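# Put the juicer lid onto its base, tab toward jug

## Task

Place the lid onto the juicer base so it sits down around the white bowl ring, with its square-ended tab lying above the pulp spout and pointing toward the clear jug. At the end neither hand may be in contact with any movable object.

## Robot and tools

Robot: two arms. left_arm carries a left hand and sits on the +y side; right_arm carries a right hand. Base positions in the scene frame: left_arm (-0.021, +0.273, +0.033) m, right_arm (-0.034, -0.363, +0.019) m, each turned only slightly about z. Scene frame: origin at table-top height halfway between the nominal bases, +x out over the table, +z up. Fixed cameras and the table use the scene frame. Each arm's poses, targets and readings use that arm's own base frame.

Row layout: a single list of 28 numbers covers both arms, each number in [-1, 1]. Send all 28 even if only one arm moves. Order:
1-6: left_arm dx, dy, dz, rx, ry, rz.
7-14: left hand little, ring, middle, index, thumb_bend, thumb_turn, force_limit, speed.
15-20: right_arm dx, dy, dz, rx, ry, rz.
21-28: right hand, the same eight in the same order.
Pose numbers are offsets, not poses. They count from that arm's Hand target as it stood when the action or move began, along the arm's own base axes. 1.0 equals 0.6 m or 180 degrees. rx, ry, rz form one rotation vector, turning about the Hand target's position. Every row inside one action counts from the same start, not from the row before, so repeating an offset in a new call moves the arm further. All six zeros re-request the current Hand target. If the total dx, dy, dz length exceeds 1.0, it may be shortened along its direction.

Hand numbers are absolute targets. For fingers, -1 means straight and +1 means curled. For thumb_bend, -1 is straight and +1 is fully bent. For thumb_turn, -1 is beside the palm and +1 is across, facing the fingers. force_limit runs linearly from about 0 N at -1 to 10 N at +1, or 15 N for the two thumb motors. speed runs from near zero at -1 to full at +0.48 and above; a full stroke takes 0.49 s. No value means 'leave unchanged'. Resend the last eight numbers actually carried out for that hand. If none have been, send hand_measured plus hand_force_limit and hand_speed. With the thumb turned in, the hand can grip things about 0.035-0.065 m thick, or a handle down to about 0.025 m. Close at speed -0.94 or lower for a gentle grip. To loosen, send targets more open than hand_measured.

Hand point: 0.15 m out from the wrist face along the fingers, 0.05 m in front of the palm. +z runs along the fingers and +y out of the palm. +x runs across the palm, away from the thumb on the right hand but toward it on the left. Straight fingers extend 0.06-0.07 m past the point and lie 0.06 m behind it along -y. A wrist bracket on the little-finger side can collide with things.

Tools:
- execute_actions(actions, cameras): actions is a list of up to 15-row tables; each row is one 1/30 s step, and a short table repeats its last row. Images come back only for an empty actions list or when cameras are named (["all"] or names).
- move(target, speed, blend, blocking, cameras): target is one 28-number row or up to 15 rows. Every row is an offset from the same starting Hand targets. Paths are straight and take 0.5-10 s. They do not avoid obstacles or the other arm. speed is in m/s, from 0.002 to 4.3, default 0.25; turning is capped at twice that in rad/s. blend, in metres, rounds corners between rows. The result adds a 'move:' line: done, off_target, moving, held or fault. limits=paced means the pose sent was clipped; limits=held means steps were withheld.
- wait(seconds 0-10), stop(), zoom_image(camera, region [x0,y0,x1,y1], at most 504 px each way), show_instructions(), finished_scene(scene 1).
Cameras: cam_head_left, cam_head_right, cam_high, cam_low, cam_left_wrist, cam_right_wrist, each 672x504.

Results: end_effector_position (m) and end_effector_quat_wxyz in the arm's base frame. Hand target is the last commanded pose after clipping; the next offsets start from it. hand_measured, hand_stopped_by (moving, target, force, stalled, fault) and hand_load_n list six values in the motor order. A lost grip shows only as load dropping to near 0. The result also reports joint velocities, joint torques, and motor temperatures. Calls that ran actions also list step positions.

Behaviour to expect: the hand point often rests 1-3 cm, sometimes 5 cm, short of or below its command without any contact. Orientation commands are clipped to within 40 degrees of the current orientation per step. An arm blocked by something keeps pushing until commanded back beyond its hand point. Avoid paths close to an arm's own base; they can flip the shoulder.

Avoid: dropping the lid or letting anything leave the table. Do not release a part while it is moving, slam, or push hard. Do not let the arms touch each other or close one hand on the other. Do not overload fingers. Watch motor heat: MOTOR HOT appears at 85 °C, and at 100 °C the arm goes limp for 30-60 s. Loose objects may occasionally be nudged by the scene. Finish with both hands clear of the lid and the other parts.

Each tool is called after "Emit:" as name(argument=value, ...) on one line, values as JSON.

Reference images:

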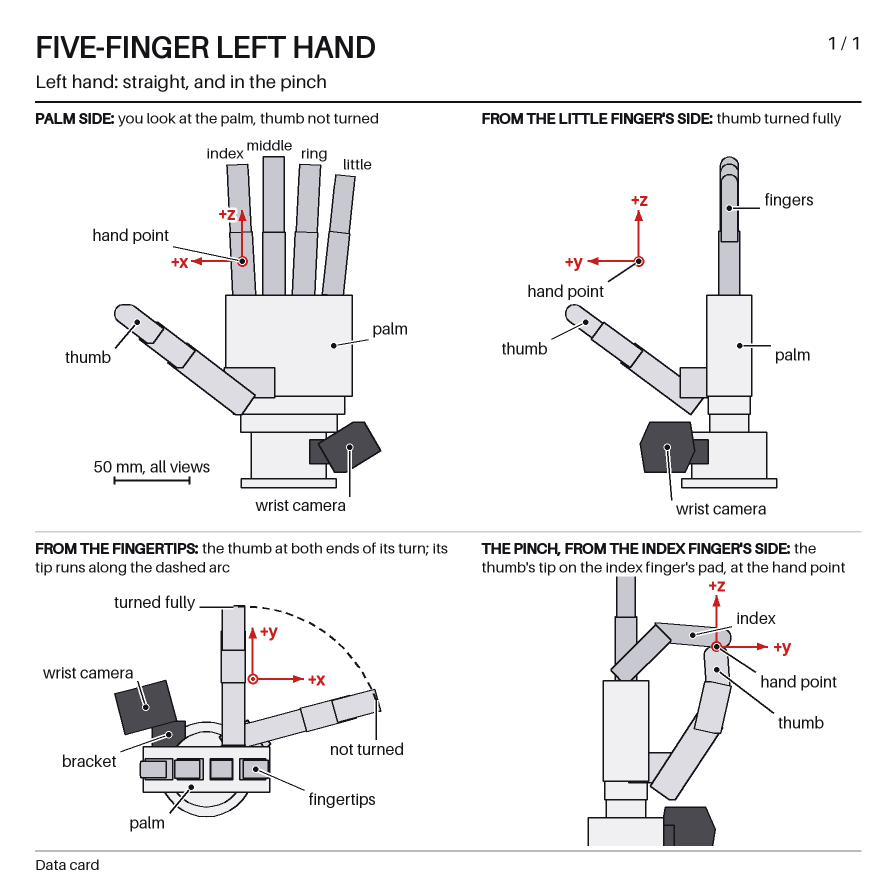

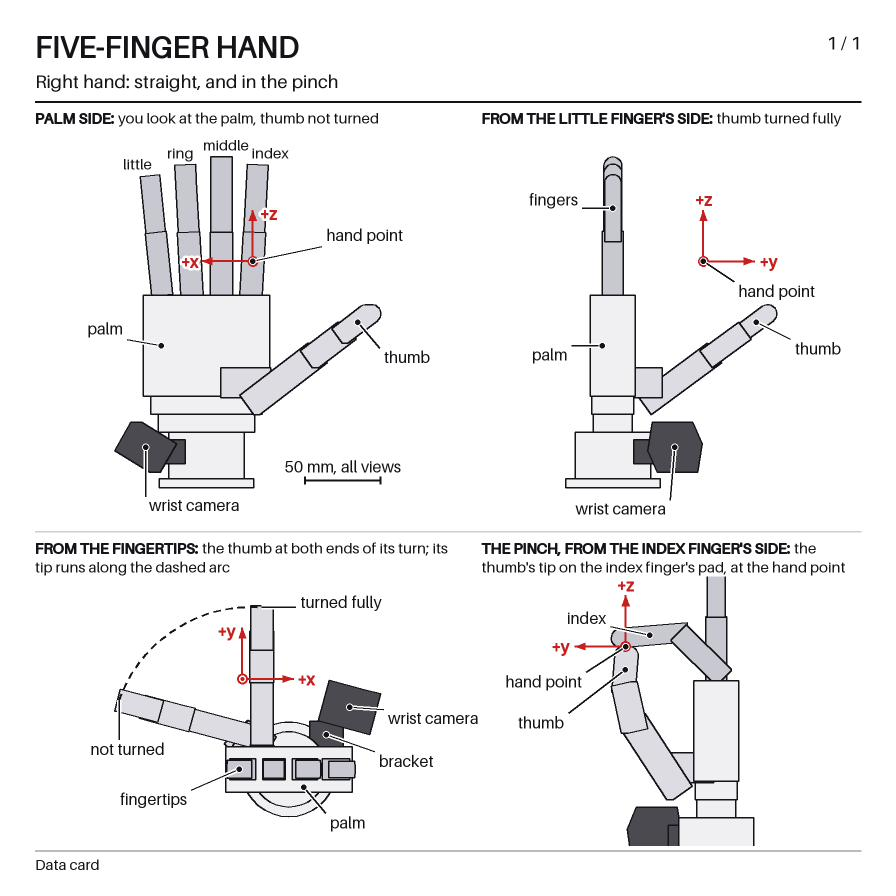

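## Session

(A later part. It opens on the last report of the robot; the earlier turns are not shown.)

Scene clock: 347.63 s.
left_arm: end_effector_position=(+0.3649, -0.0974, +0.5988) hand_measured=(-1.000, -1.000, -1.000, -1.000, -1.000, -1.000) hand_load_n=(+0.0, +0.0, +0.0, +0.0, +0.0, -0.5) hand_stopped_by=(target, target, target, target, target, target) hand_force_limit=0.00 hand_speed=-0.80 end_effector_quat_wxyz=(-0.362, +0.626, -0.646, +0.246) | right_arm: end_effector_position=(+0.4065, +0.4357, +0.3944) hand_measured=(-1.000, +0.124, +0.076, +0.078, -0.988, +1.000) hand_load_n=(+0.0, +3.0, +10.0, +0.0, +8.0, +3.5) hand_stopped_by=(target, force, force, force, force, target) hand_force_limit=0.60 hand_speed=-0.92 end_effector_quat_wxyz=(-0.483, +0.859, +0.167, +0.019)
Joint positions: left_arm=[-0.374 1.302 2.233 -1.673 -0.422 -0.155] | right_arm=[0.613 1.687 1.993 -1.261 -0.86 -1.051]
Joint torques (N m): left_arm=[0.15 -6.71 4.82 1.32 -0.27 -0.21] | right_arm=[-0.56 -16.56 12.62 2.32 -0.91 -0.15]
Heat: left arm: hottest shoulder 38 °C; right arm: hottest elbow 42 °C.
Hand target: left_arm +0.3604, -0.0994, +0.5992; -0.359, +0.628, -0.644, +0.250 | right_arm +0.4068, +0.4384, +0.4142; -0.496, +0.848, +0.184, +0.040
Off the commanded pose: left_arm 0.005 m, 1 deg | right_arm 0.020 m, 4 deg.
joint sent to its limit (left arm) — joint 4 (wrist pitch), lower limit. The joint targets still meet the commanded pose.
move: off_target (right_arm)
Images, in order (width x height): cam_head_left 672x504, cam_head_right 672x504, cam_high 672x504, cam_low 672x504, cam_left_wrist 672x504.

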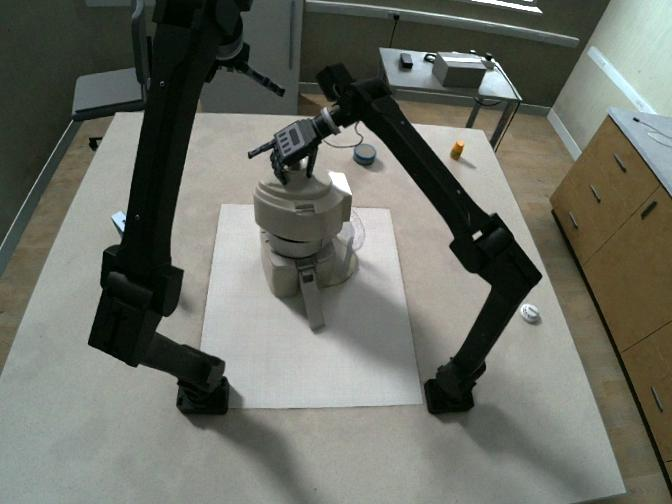

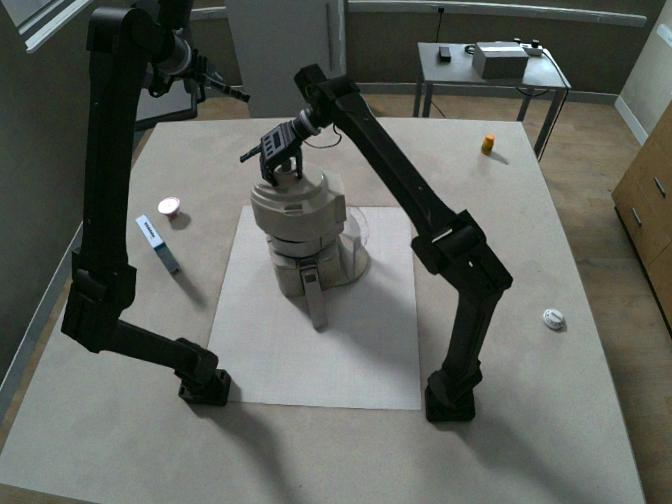

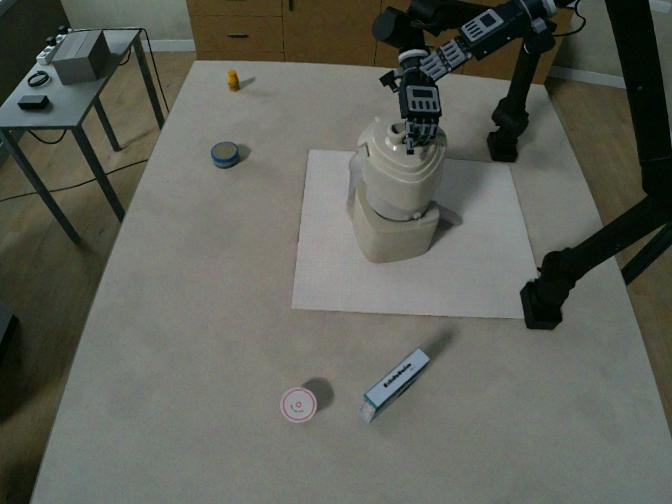

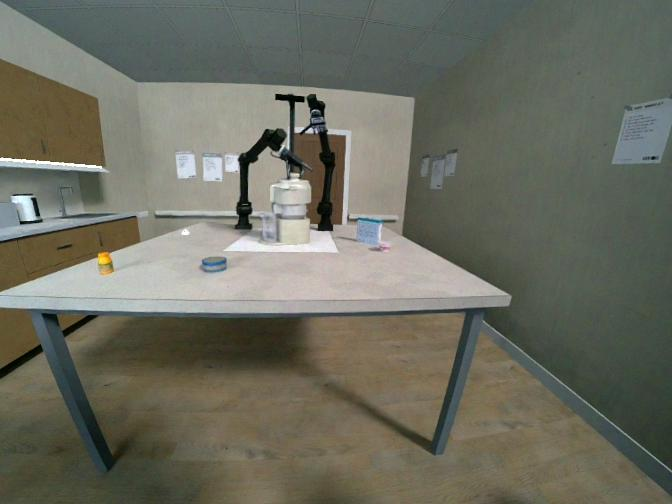

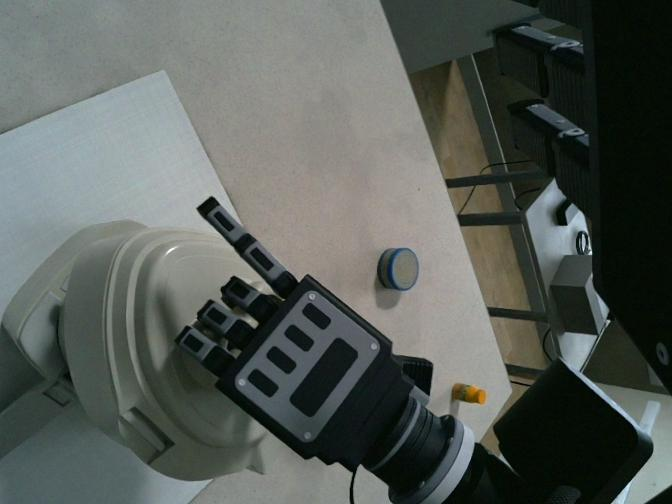

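Emit:
move(target=[0,0,0,0,0,0,-1,-1,-1,-1,-1,-1,0,-0.8,0.0,0.0,-0.045,0,0,0,-1,0.5,0.5,0.5,0.25,1,0.6,-0.92], speed=0.06, cameras=["cam_low", "cam_head_right", "cam_high"])

Emit:
zoom_image(camera="cam_low", region=[262, 178, 318, 220])

Emit:
zoom_image(camera="cam_head_right", region=[240, 160, 380, 300])

Emit:
zoom_image(camera="cam_high", region=[335, 120, 455, 240])

Scene clock: 348.67 s.
left_arm: end_effector_position=(+0.3649, -0.0974, +0.5988) hand_measured=(-1.000, -1.000, -1.000, -1.000, -1.000, -1.000) hand_load_n=(+0.0, +0.0, +0.0, +0.0, +0.0, +0.0) hand_stopped_by=(target, target, target, target, target, target) hand_force_limit=0.00 hand_speed=-0.80 end_effector_quat_wxyz=(-0.362, +0.626, -0.646, +0.246) | right_arm: end_effector_position=(+0.4109, +0.4410, +0.3675) hand_measured=(-1.000, +0.124, +0.076, +0.078, -0.988, +1.000) hand_load_n=(+0.0, +5.0, +9.0, +0.0, +8.0, -3.0) hand_stopped_by=(target, force, force, force, force, target) hand_force_limit=0.60 hand_speed=-0.92 end_effector_quat_wxyz=(-0.488, +0.855, +0.177, +0.023)
Joint positions: left_arm=[-0.374 1.302 2.233 -1.673 -0.422 -0.155] | right_arm=[0.614 1.678 1.904 -1.173 -0.87 -1.067]
Joint torques (N m): left_arm=[0.21 -6.65 4.85 1.31 -0.26 -0.23] | right_arm=[-0.62 -17.96 11.43 2 -0.53 -0.02]
Heat: left arm: hottest shoulder 38 °C; right arm: hottest elbow 42 °C.
Hand target: left_arm +0.3604, -0.0994, +0.5992; -0.359, +0.628, -0.644, +0.250 | right_arm +0.4069, +0.4384, +0.3870; -0.496, +0.848, +0.184, +0.040
Off the commanded pose: left_arm 0.005 m, 1 deg | right_arm 0.020 m, 2 deg.
joint sent to its limit (left arm) — joint 4 (wrist pitch), lower limit. The joint targets still meet the commanded pose.
move: off_target (right_arm)
Images, in order (width x height): cam_head_right 672x504, cam_high 672x504, cam_low 672x504.

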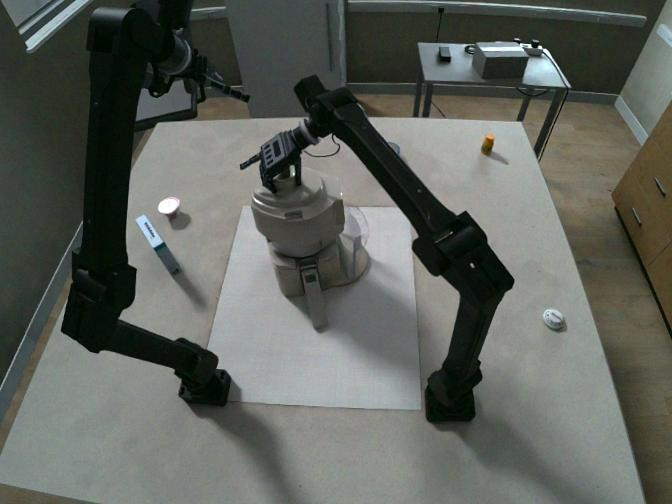

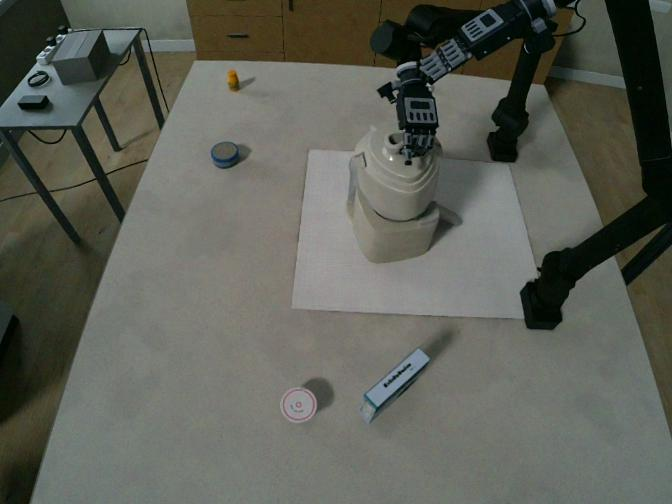

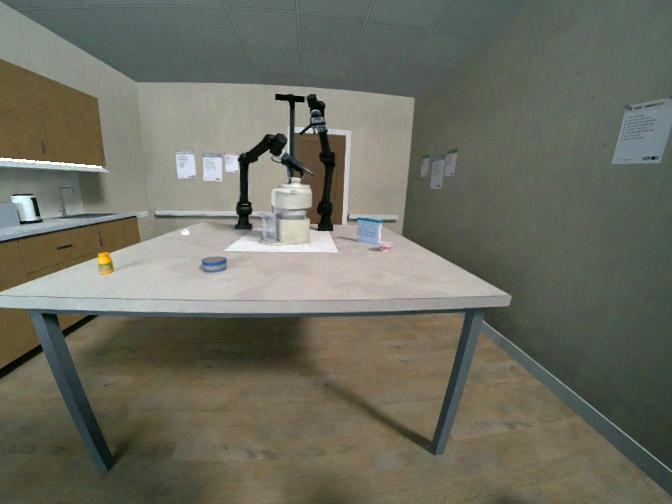

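Scaled by 9.000 from the camera's 672x504 image, which has a finer 960x720 frame.

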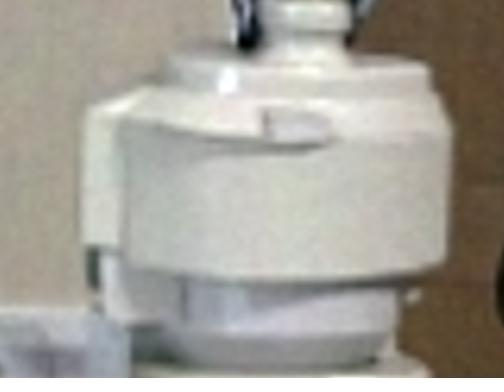

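Scaled by 3.600 from the camera's 672x504 image, which has a finer 960x720 frame.

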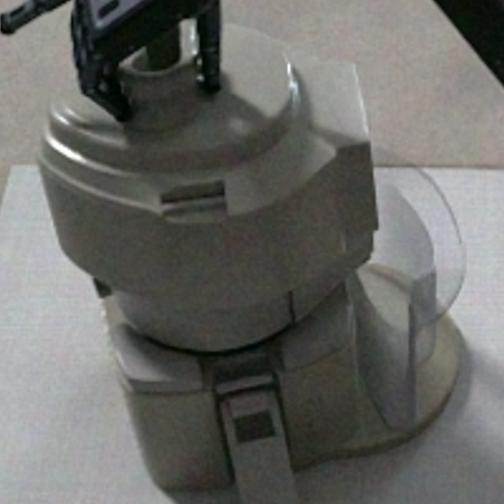

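Scaled by 4.200 from the camera's 672x504 image, which has a finer 960x720 frame.

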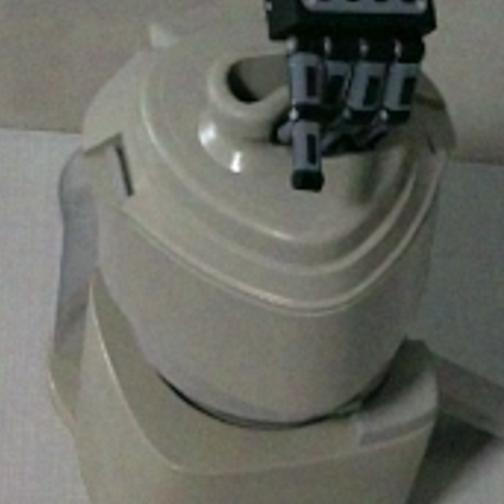

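Emit:
move(target=[0,0,0,0,0,0,-1,-1,-1,-1,-1,-1,0,-0.8,0.0,-0.002,-0.03,0,0,0,-1,0.5,0.5,0.5,0.25,1,0.6,-0.92], speed=0.05, cameras=["cam_low", "cam_head_right", "cam_high", "cam_left_wrist"])

Emit:
zoom_image(camera="cam_low", region=[262, 178, 318, 220])

Emit:
zoom_image(camera="cam_head_right", region=[240, 160, 380, 300])

Emit:
zoom_image(camera="cam_high", region=[335, 120, 455, 240])

Emit:
zoom_image(camera="cam_left_wrist", region=[0, 200, 250, 450])

Scene clock: 349.77 s.
left_arm: end_effector_position=(+0.3649, -0.0974, +0.5988) hand_measured=(-1.000, -1.000, -1.000, -1.000, -1.000, -1.000) hand_load_n=(+0.0, +0.0, +0.0, +0.0, +0.0, +0.0) hand_stopped_by=(target, target, target, target, target, target) hand_force_limit=0.00 hand_speed=-0.80 end_effector_quat_wxyz=(-0.362, +0.626, -0.646, +0.246) | right_arm: end_effector_position=(+0.4087, +0.4396, +0.3540) hand_measured=(-1.000, +0.124, +0.076, +0.078, -0.988, +1.000) hand_load_n=(+0.0, +6.0, +8.0, +0.0, +8.5, -5.0) hand_stopped_by=(target, force, force, force, force, target) hand_force_limit=0.60 hand_speed=-0.92 end_effector_quat_wxyz=(-0.490, +0.852, +0.182, +0.027)
Joint positions: left_arm=[-0.374 1.302 2.233 -1.673 -0.422 -0.155] | right_arm=[0.614 1.658 1.841 -1.124 -0.873 -1.076]
Joint torques (N m): left_arm=[0.38 -6.48 4.82 1.24 -0.27 -0.23] | right_arm=[-0.79 -17.32 11.34 2.17 -0.48 0.08]
Heat: left arm: hottest shoulder 38 °C; right arm: hottest elbow 42 °C.
Hand target: left_arm +0.3604, -0.0994, +0.5992; -0.359, +0.628, -0.644, +0.250 | right_arm +0.4069, +0.4371, +0.3691; -0.496, +0.848, +0.184, +0.040
Off the commanded pose: left_arm 0.005 m, 1 deg | right_arm 0.015 m, 2 deg.
joint sent to its limit (left arm) — joint 4 (wrist pitch), lower limit. The joint targets still meet the commanded pose.
move: off_target (right_arm)
Images, in order (width x height): cam_head_right 672x504, cam_high 672x504, cam_low 672x504, cam_left_wrist 672x504.

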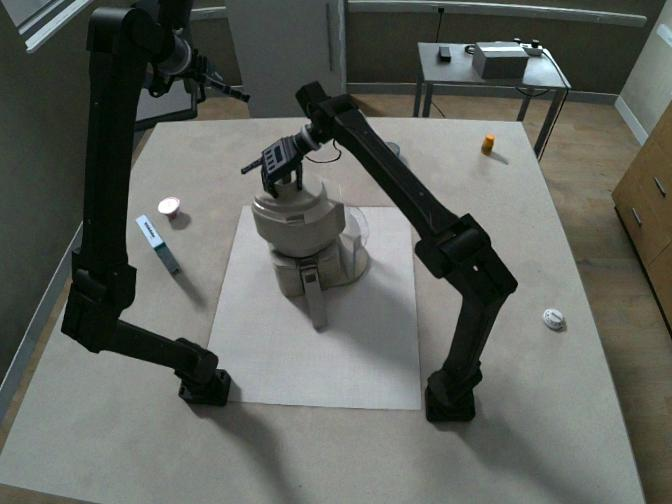

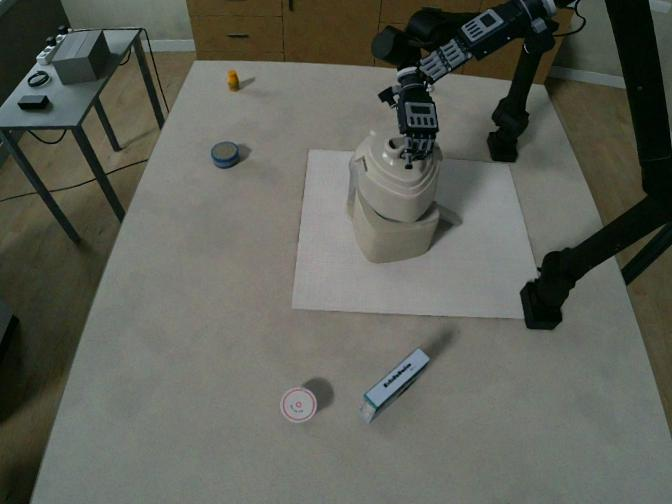

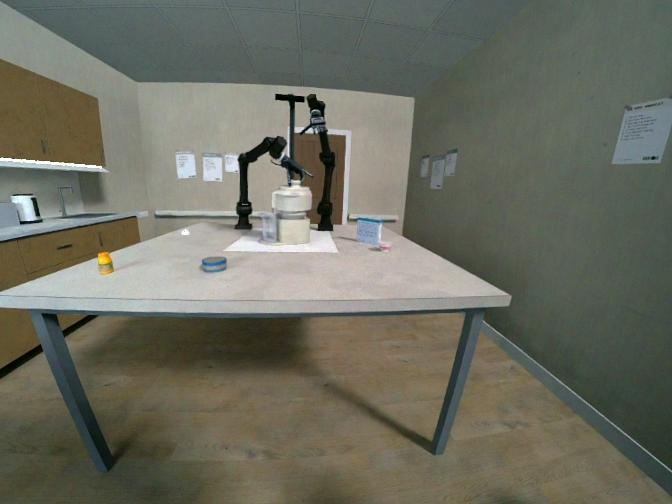

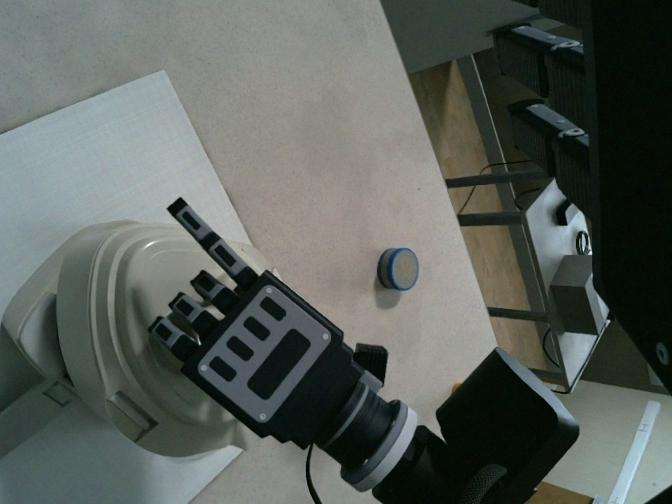

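Scaled by 9.000 from the camera's 672x504 image, which has a finer 960x720 frame.

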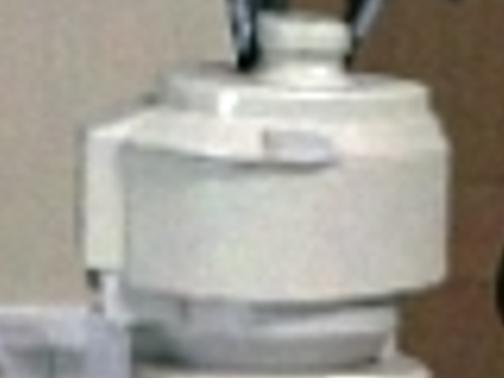

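Scaled by 3.600 from the camera's 672x504 image, which has a finer 960x720 frame.

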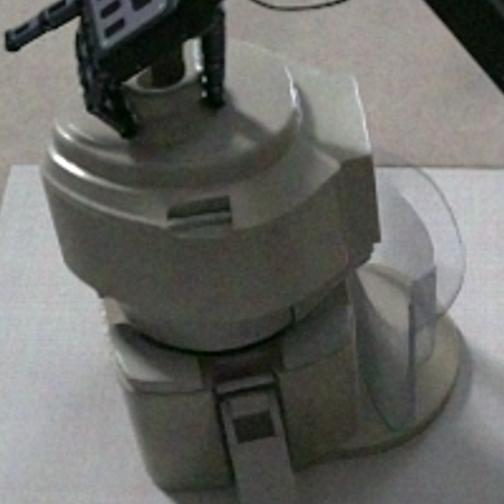

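Scaled by 4.200 from the camera's 672x504 image, which has a finer 960x720 frame.

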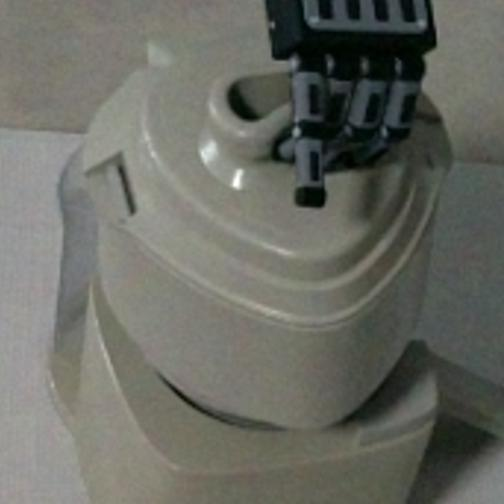

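Scaled by 2.016 from the camera's 672x504 image, which has a finer 960x720 frame.

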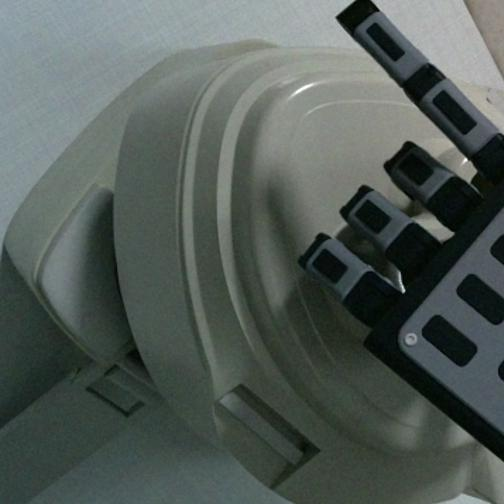

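Emit:
move(target=[0,0,0,0,0,0,-1,-1,-1,-1,-1,-1,0,-0.8,0.0,0.0,-0.03,0,0,0,-1,0.5,0.5,0.5,0.25,1,0.6,-0.92], speed=0.05, cameras=["cam_low", "cam_head_right", "cam_high", "cam_left_wrist"])

Emit:
zoom_image(camera="cam_low", region=[262, 178, 318, 220])

Emit:
zoom_image(camera="cam_head_right", region=[240, 160, 380, 300])

Emit:
zoom_image(camera="cam_high", region=[335, 120, 455, 240])

Emit:
zoom_image(camera="cam_left_wrist", region=[0, 200, 250, 450])

Scene clock: 350.77 s.
left_arm: end_effector_position=(+0.3649, -0.0974, +0.5988) hand_measured=(-1.000, -1.000, -1.000, -1.000, -1.000, -1.000) hand_load_n=(+0.0, +0.0, +0.0, +0.0, +0.0, +0.0) hand_stopped_by=(target, target, target, target, target, target) hand_force_limit=0.00 hand_speed=-0.80 end_effector_quat_wxyz=(-0.362, +0.626, -0.646, +0.246) | right_arm: end_effector_position=(+0.4075, +0.4391, +0.3431) hand_measured=(-1.000, +0.124, +0.076, +0.078, -0.988, +1.000) hand_load_n=(+0.5, +7.5, +7.0, +0.0, +8.5, -6.0) hand_stopped_by=(target, force, force, force, force, target) hand_force_limit=0.60 hand_speed=-0.92 end_effector_quat_wxyz=(-0.493, +0.850, +0.186, +0.032)
Joint positions: left_arm=[-0.374 1.302 2.233 -1.673 -0.422 -0.155] | right_arm=[0.614 1.641 1.787 -1.074 -0.876 -1.079]
Joint torques (N m): left_arm=[0.44 -6.71 4.85 1.32 -0.26 -0.23] | right_arm=[-1.08 -16.32 10.77 2.14 -0.36 0.06]
Heat: left arm: hottest shoulder 38 °C; right arm: hottest elbow 42 °C.
Hand target: left_arm +0.3604, -0.0994, +0.5992; -0.359, +0.628, -0.644, +0.250 | right_arm +0.4069, +0.4371, +0.3512; -0.496, +0.848, +0.184, +0.040
Off the commanded pose: left_arm 0.005 m, 1 deg | right_arm 0.008 m, 1 deg.
joint sent to its limit (left arm) — joint 4 (wrist pitch), lower limit. The joint targets still meet the commanded pose.
move: done
Images, in order (width x height): cam_head_right 672x504, cam_high 672x504, cam_low 672x504, cam_left_wrist 672x504.

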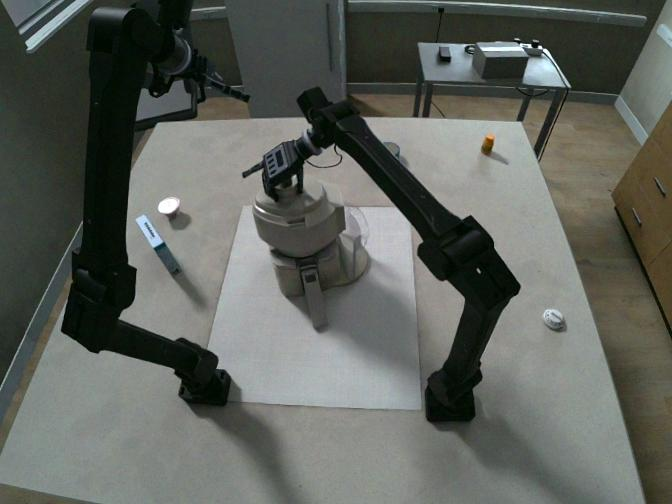

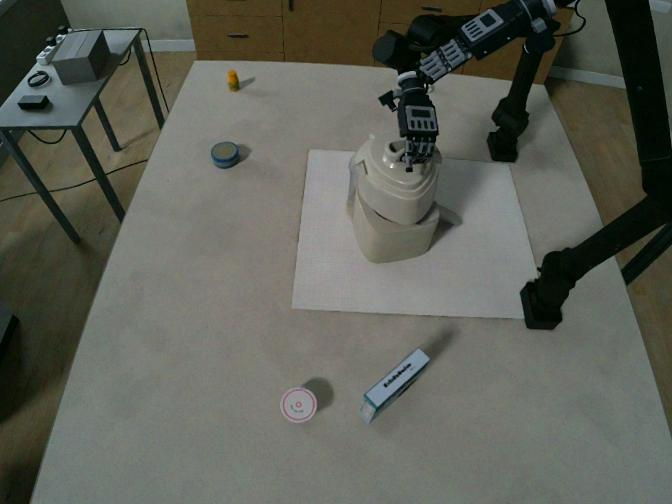

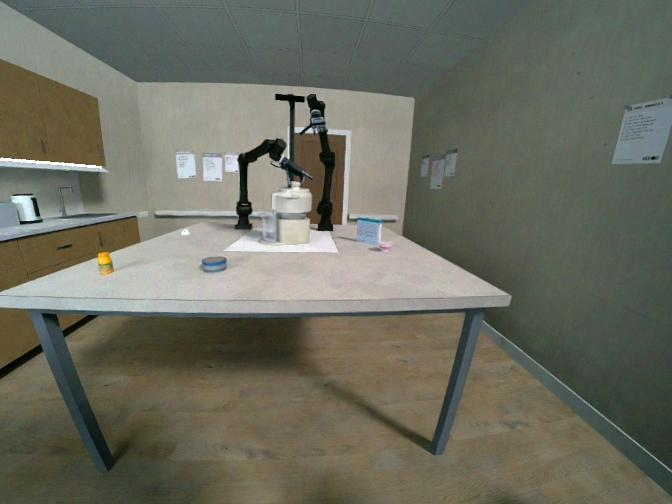

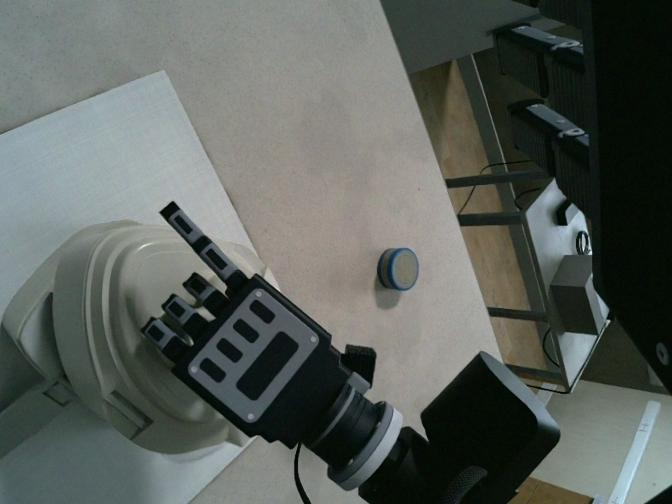

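Scaled by 9.000 from the camera's 672x504 image, which has a finer 960x720 frame.

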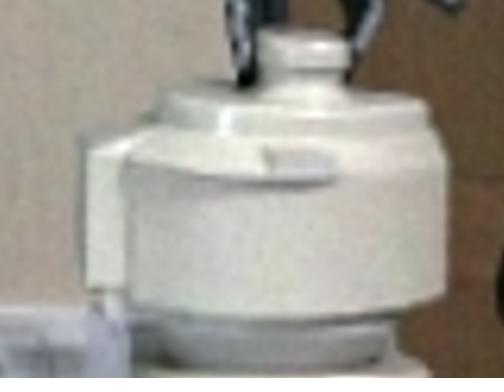

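Scaled by 3.600 from the camera's 672x504 image, which has a finer 960x720 frame.

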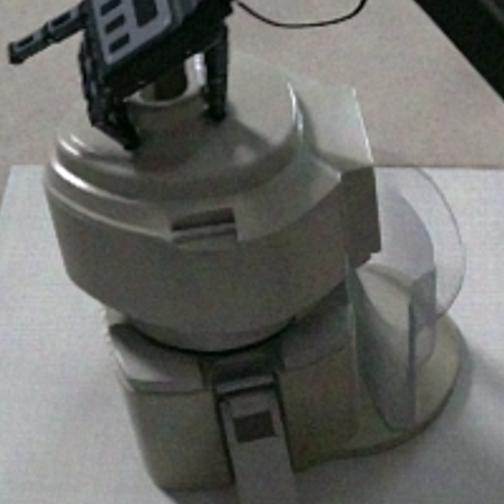

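Scaled by 4.200 from the camera's 672x504 image, which has a finer 960x720 frame.

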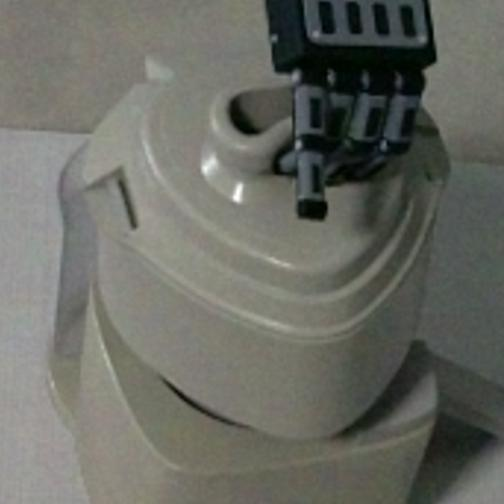

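Scaled by 2.016 from the camera's 672x504 image, which has a finer 960x720 frame.

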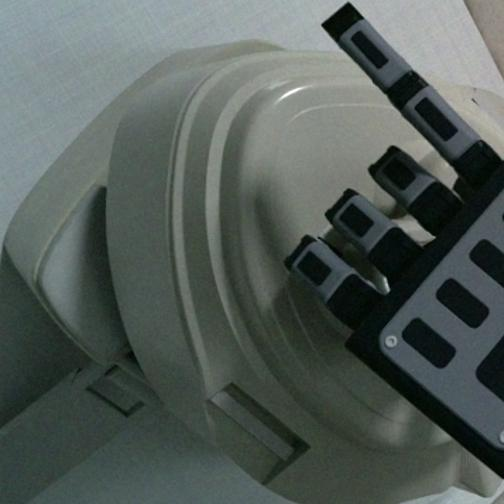

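Emit:
move(target=[0,0,0,0,0,0,-1,-1,-1,-1,-1,-1,0,-0.8,0.0,0.0,-0.02,0,0,0,-1,0.5,0.5,0.5,0.25,1,0.6,-0.92], speed=0.05, cameras=["cam_low", "cam_head_right", "cam_high", "cam_head_left"])

Emit:
zoom_image(camera="cam_low", region=[262, 178, 318, 220])

Emit:
zoom_image(camera="cam_head_right", region=[240, 160, 380, 300])

Emit:
zoom_image(camera="cam_high", region=[335, 120, 455, 240])

Emit:
zoom_image(camera="cam_head_left", region=[245, 170, 375, 300])

Scene clock: 352.23 s.
left_arm: end_effector_position=(+0.3649, -0.0974, +0.5988) hand_measured=(-1.000, -1.000, -1.000, -1.000, -1.000, -1.000) hand_load_n=(+0.0, +0.0, +0.0, +0.0, +0.0, -0.5) hand_stopped_by=(target, target, target, target, target, target) hand_force_limit=0.00 hand_speed=-0.80 end_effector_quat_wxyz=(-0.362, +0.626, -0.646, +0.246) | right_arm: end_effector_position=(+0.4064, +0.4387, +0.3369) hand_measured=(-1.000, +0.124, +0.076, +0.078, -0.988, +1.000) hand_load_n=(+0.0, +9.0, +7.0, +0.0, +9.0, -6.5) hand_stopped_by=(target, force, force, force, force, target) hand_force_limit=0.60 hand_speed=-0.92 end_effector_quat_wxyz=(-0.495, +0.848, +0.189, +0.036)
Joint positions: left_arm=[-0.374 1.302 2.233 -1.673 -0.422 -0.155] | right_arm=[0.614 1.629 1.753 -1.042 -0.878 -1.079]
Joint torques (N m): left_arm=[0.32 -6.71 4.82 1.31 -0.25 -0.23] | right_arm=[-1.03 -16.03 10.69 2.11 -0.32 0.09]
Heat: left arm: hottest shoulder 38 °C; right arm: hottest elbow 42 °C.
Hand target: left_arm +0.3604, -0.0994, +0.5992; -0.359, +0.628, -0.644, +0.250 | right_arm +0.4068, +0.4371, +0.3391; -0.496, +0.848, +0.184, +0.040
Off the commanded pose: left_arm 0.005 m, 1 deg | right_arm 0.003 m, 1 deg.
joint sent to its limit (left arm) — joint 4 (wrist pitch), lower limit. The joint targets still meet the commanded pose.
move: done
Images, in order (width x height): cam_head_left 672x504, cam_head_right 672x504, cam_high 672x504, cam_low 672x504.

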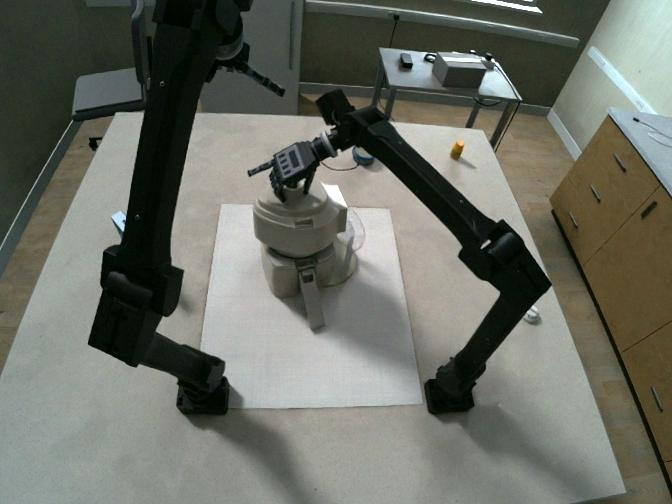

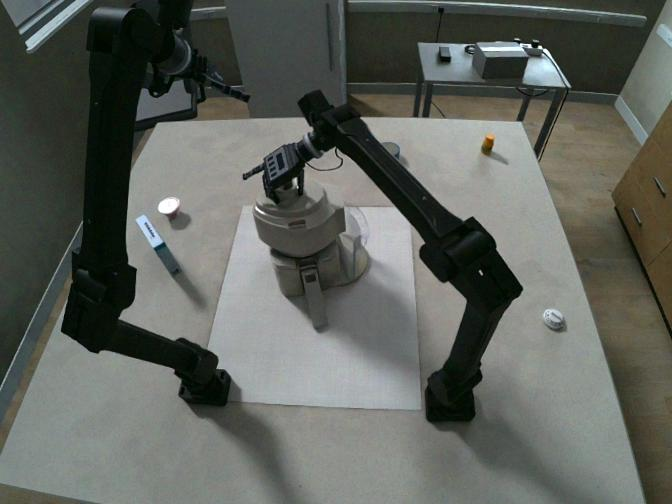

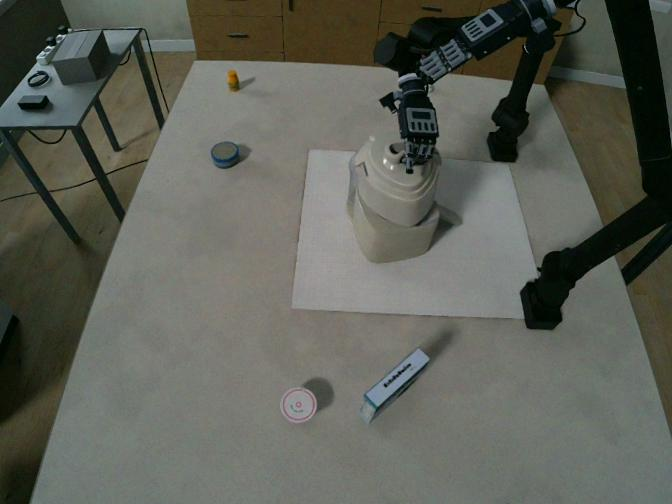

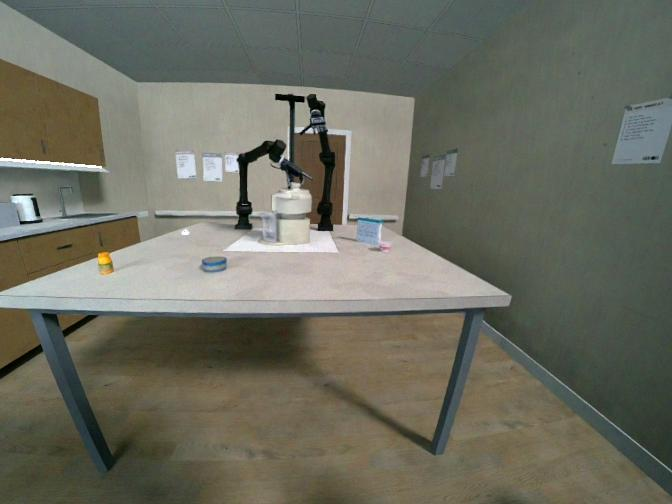

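Scaled by 9.000 from the camera's 672x504 image, which has a finer 960x720 frame.

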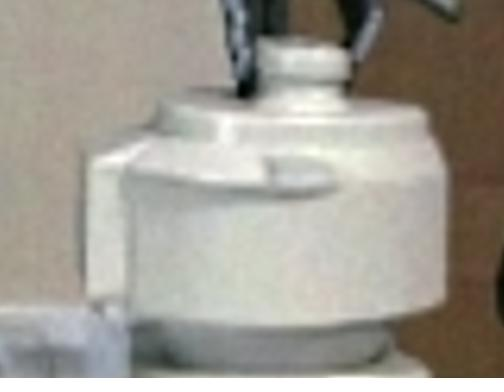

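Scaled by 3.600 from the camera's 672x504 image, which has a finer 960x720 frame.

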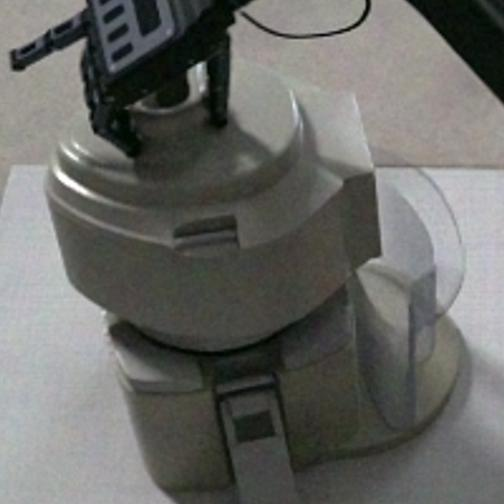

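Scaled by 4.200 from the camera's 672x504 image, which has a finer 960x720 frame.

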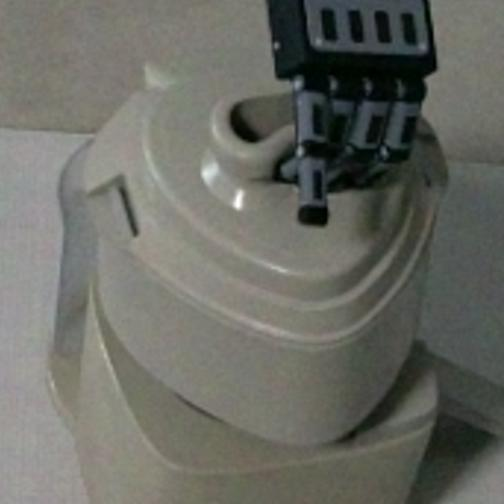

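Scaled by 3.877 from the camera's 672x504 image, which has a finer 960x720 frame.

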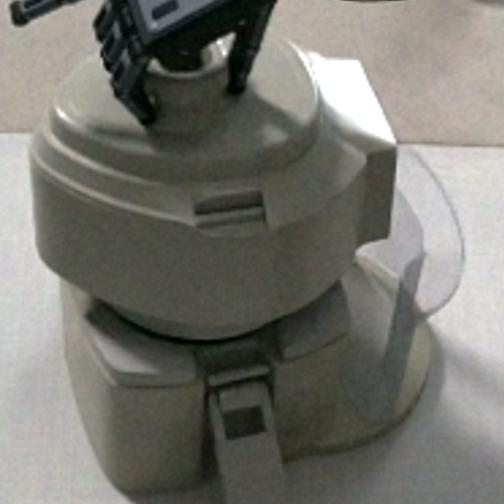

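Emit:
move(target=[[0,0,0,0,0,0,-1,-1,-1,-1,-1,-1,0,-0.8,-0.001,0.002,0.12,0,0,0,-1,0.5,0.5,0.5,0.25,1,0.6,-0.92],[0,0,0,0,0,0,-1,-1,-1,-1,-1,-1,0,-0.8,-0.001,0.002,0.12,0,0,-0.0194,-1,0.5,0.5,0.5,0.25,1,0.6,-0.92],[0,0,0,0,0,0,-1,-1,-1,-1,-1,-1,0,-0.8,-0.001,0.002,0.092,0,0,-0.0194,-1,0.5,0.5,0.5,0.25,1,0.6,-0.92]], speed=0.06, cameras=["cam_low", "cam_head_right", "cam_high", "cam_head_left"])

Emit:
zoom_image(camera="cam_low", region=[262, 178, 318, 220])

Emit:
zoom_image(camera="cam_head_right", region=[240, 160, 380, 300])

Emit:
zoom_image(camera="cam_high", region=[335, 120, 455, 240])

Emit:
zoom_image(camera="cam_head_left", region=[245, 170, 375, 300])

Scene clock: 357.10 s.
left_arm: end_effector_position=(+0.3649, -0.0974, +0.5988) hand_measured=(-1.000, -1.000, -1.000, -1.000, -1.000, -1.000) hand_load_n=(+0.0, +0.0, +0.0, +0.0, +0.0, -0.5) hand_stopped_by=(target, target, target, target, target, target) hand_force_limit=0.00 hand_speed=-0.80 end_effector_quat_wxyz=(-0.362, +0.626, -0.646, +0.246) | right_arm: end_effector_position=(+0.4085, +0.4411, +0.3720) hand_measured=(-1.000, +0.124, +0.076, +0.078, -0.988, +1.000) hand_load_n=(+0.0, +12.0, +8.0, +0.0, +9.0, +0.0) hand_stopped_by=(target, force, force, force, force, target) hand_force_limit=0.60 hand_speed=-0.92 end_effector_quat_wxyz=(-0.485, +0.859, +0.163, +0.038)
Joint positions: left_arm=[-0.374 1.302 2.233 -1.673 -0.422 -0.155] | right_arm=[0.623 1.649 1.876 -1.127 -0.833 -1.016]
Joint torques (N m): left_arm=[0.21 -6.48 4.85 1.33 -0.27 -0.23] | right_arm=[-1.03 -17.73 11.89 2.4 -0.29 0.24]
Heat: left arm: hottest shoulder 38 °C; right arm: hottest elbow 43 °C.
Hand target: left_arm +0.3604, -0.0994, +0.5992; -0.359, +0.628, -0.644, +0.250 | right_arm +0.4063, +0.4384, +0.3942; -0.495, +0.853, +0.158, +0.055
Off the commanded pose: left_arm 0.005 m, 1 deg | right_arm 0.023 m, 2 deg.
joint sent to its limit (left arm) — joint 4 (wrist pitch), lower limit. The joint targets still meet the commanded pose.
move: off_target (right_arm)
Images, in order (width x height): cam_head_left 672x504, cam_head_right 672x504, cam_high 672x504, cam_low 672x504.

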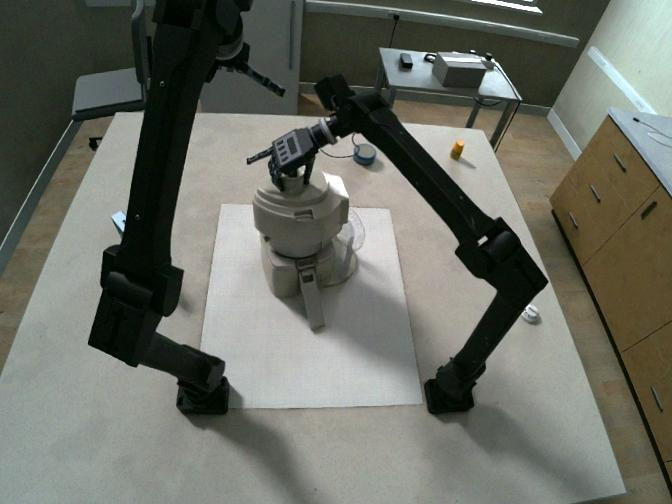

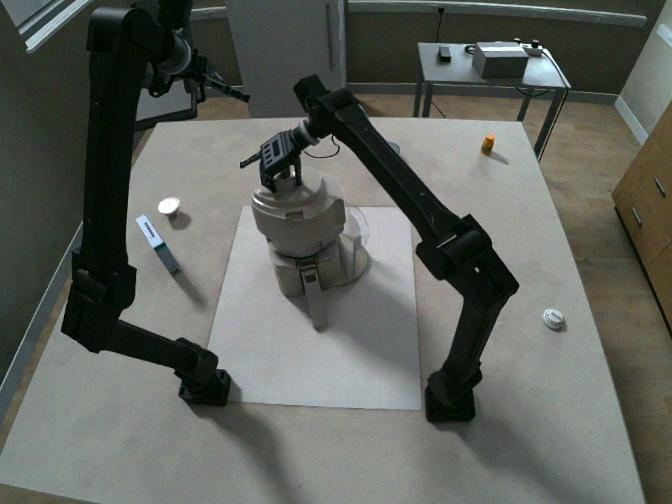

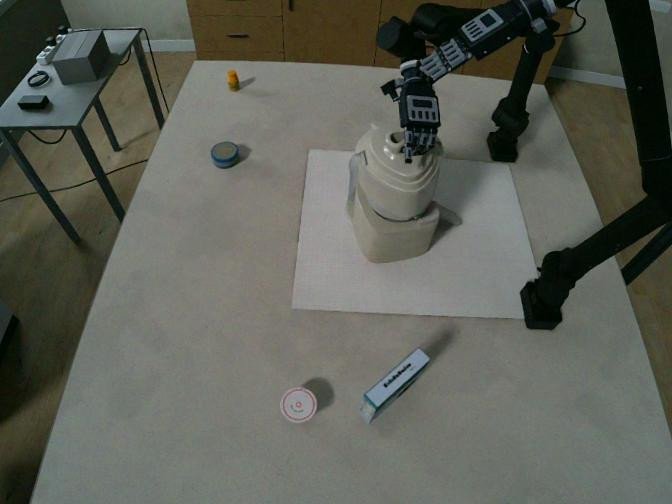

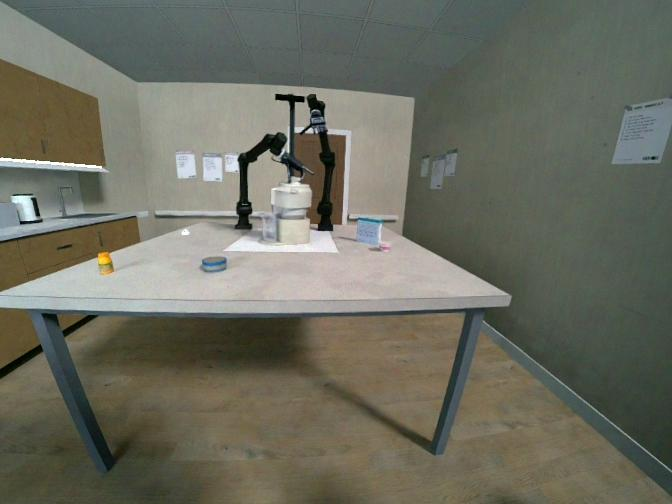

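Scaled by 9.000 from the camera's 672x504 image, which has a finer 960x720 frame.

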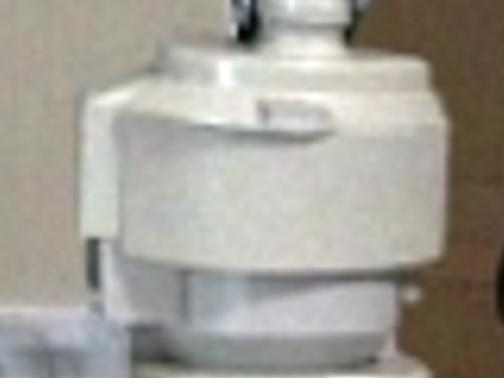

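Scaled by 3.600 from the camera's 672x504 image, which has a finer 960x720 frame.

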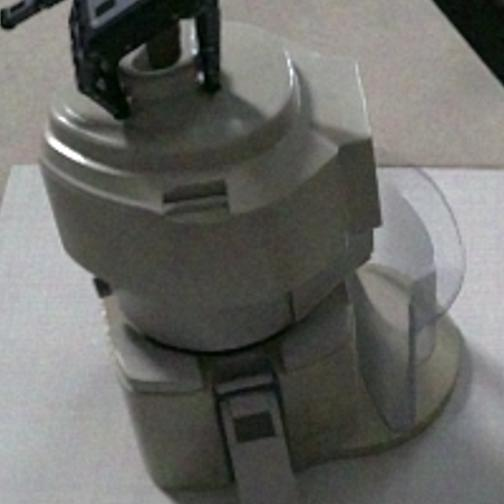

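Scaled by 4.200 from the camera's 672x504 image, which has a finer 960x720 frame.

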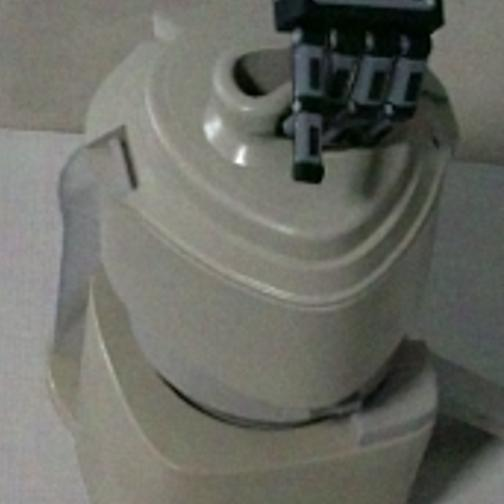

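Scaled by 3.877 from the camera's 672x504 image, which has a finer 960x720 frame.

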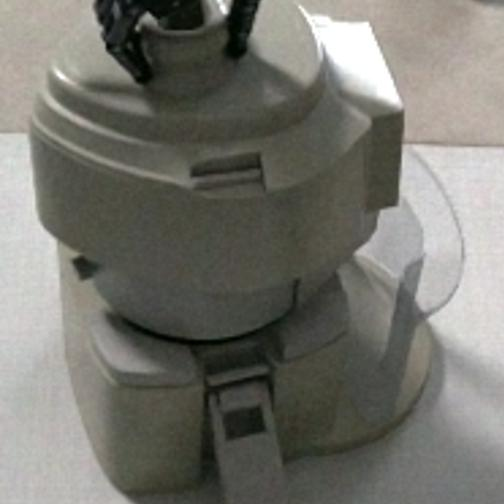

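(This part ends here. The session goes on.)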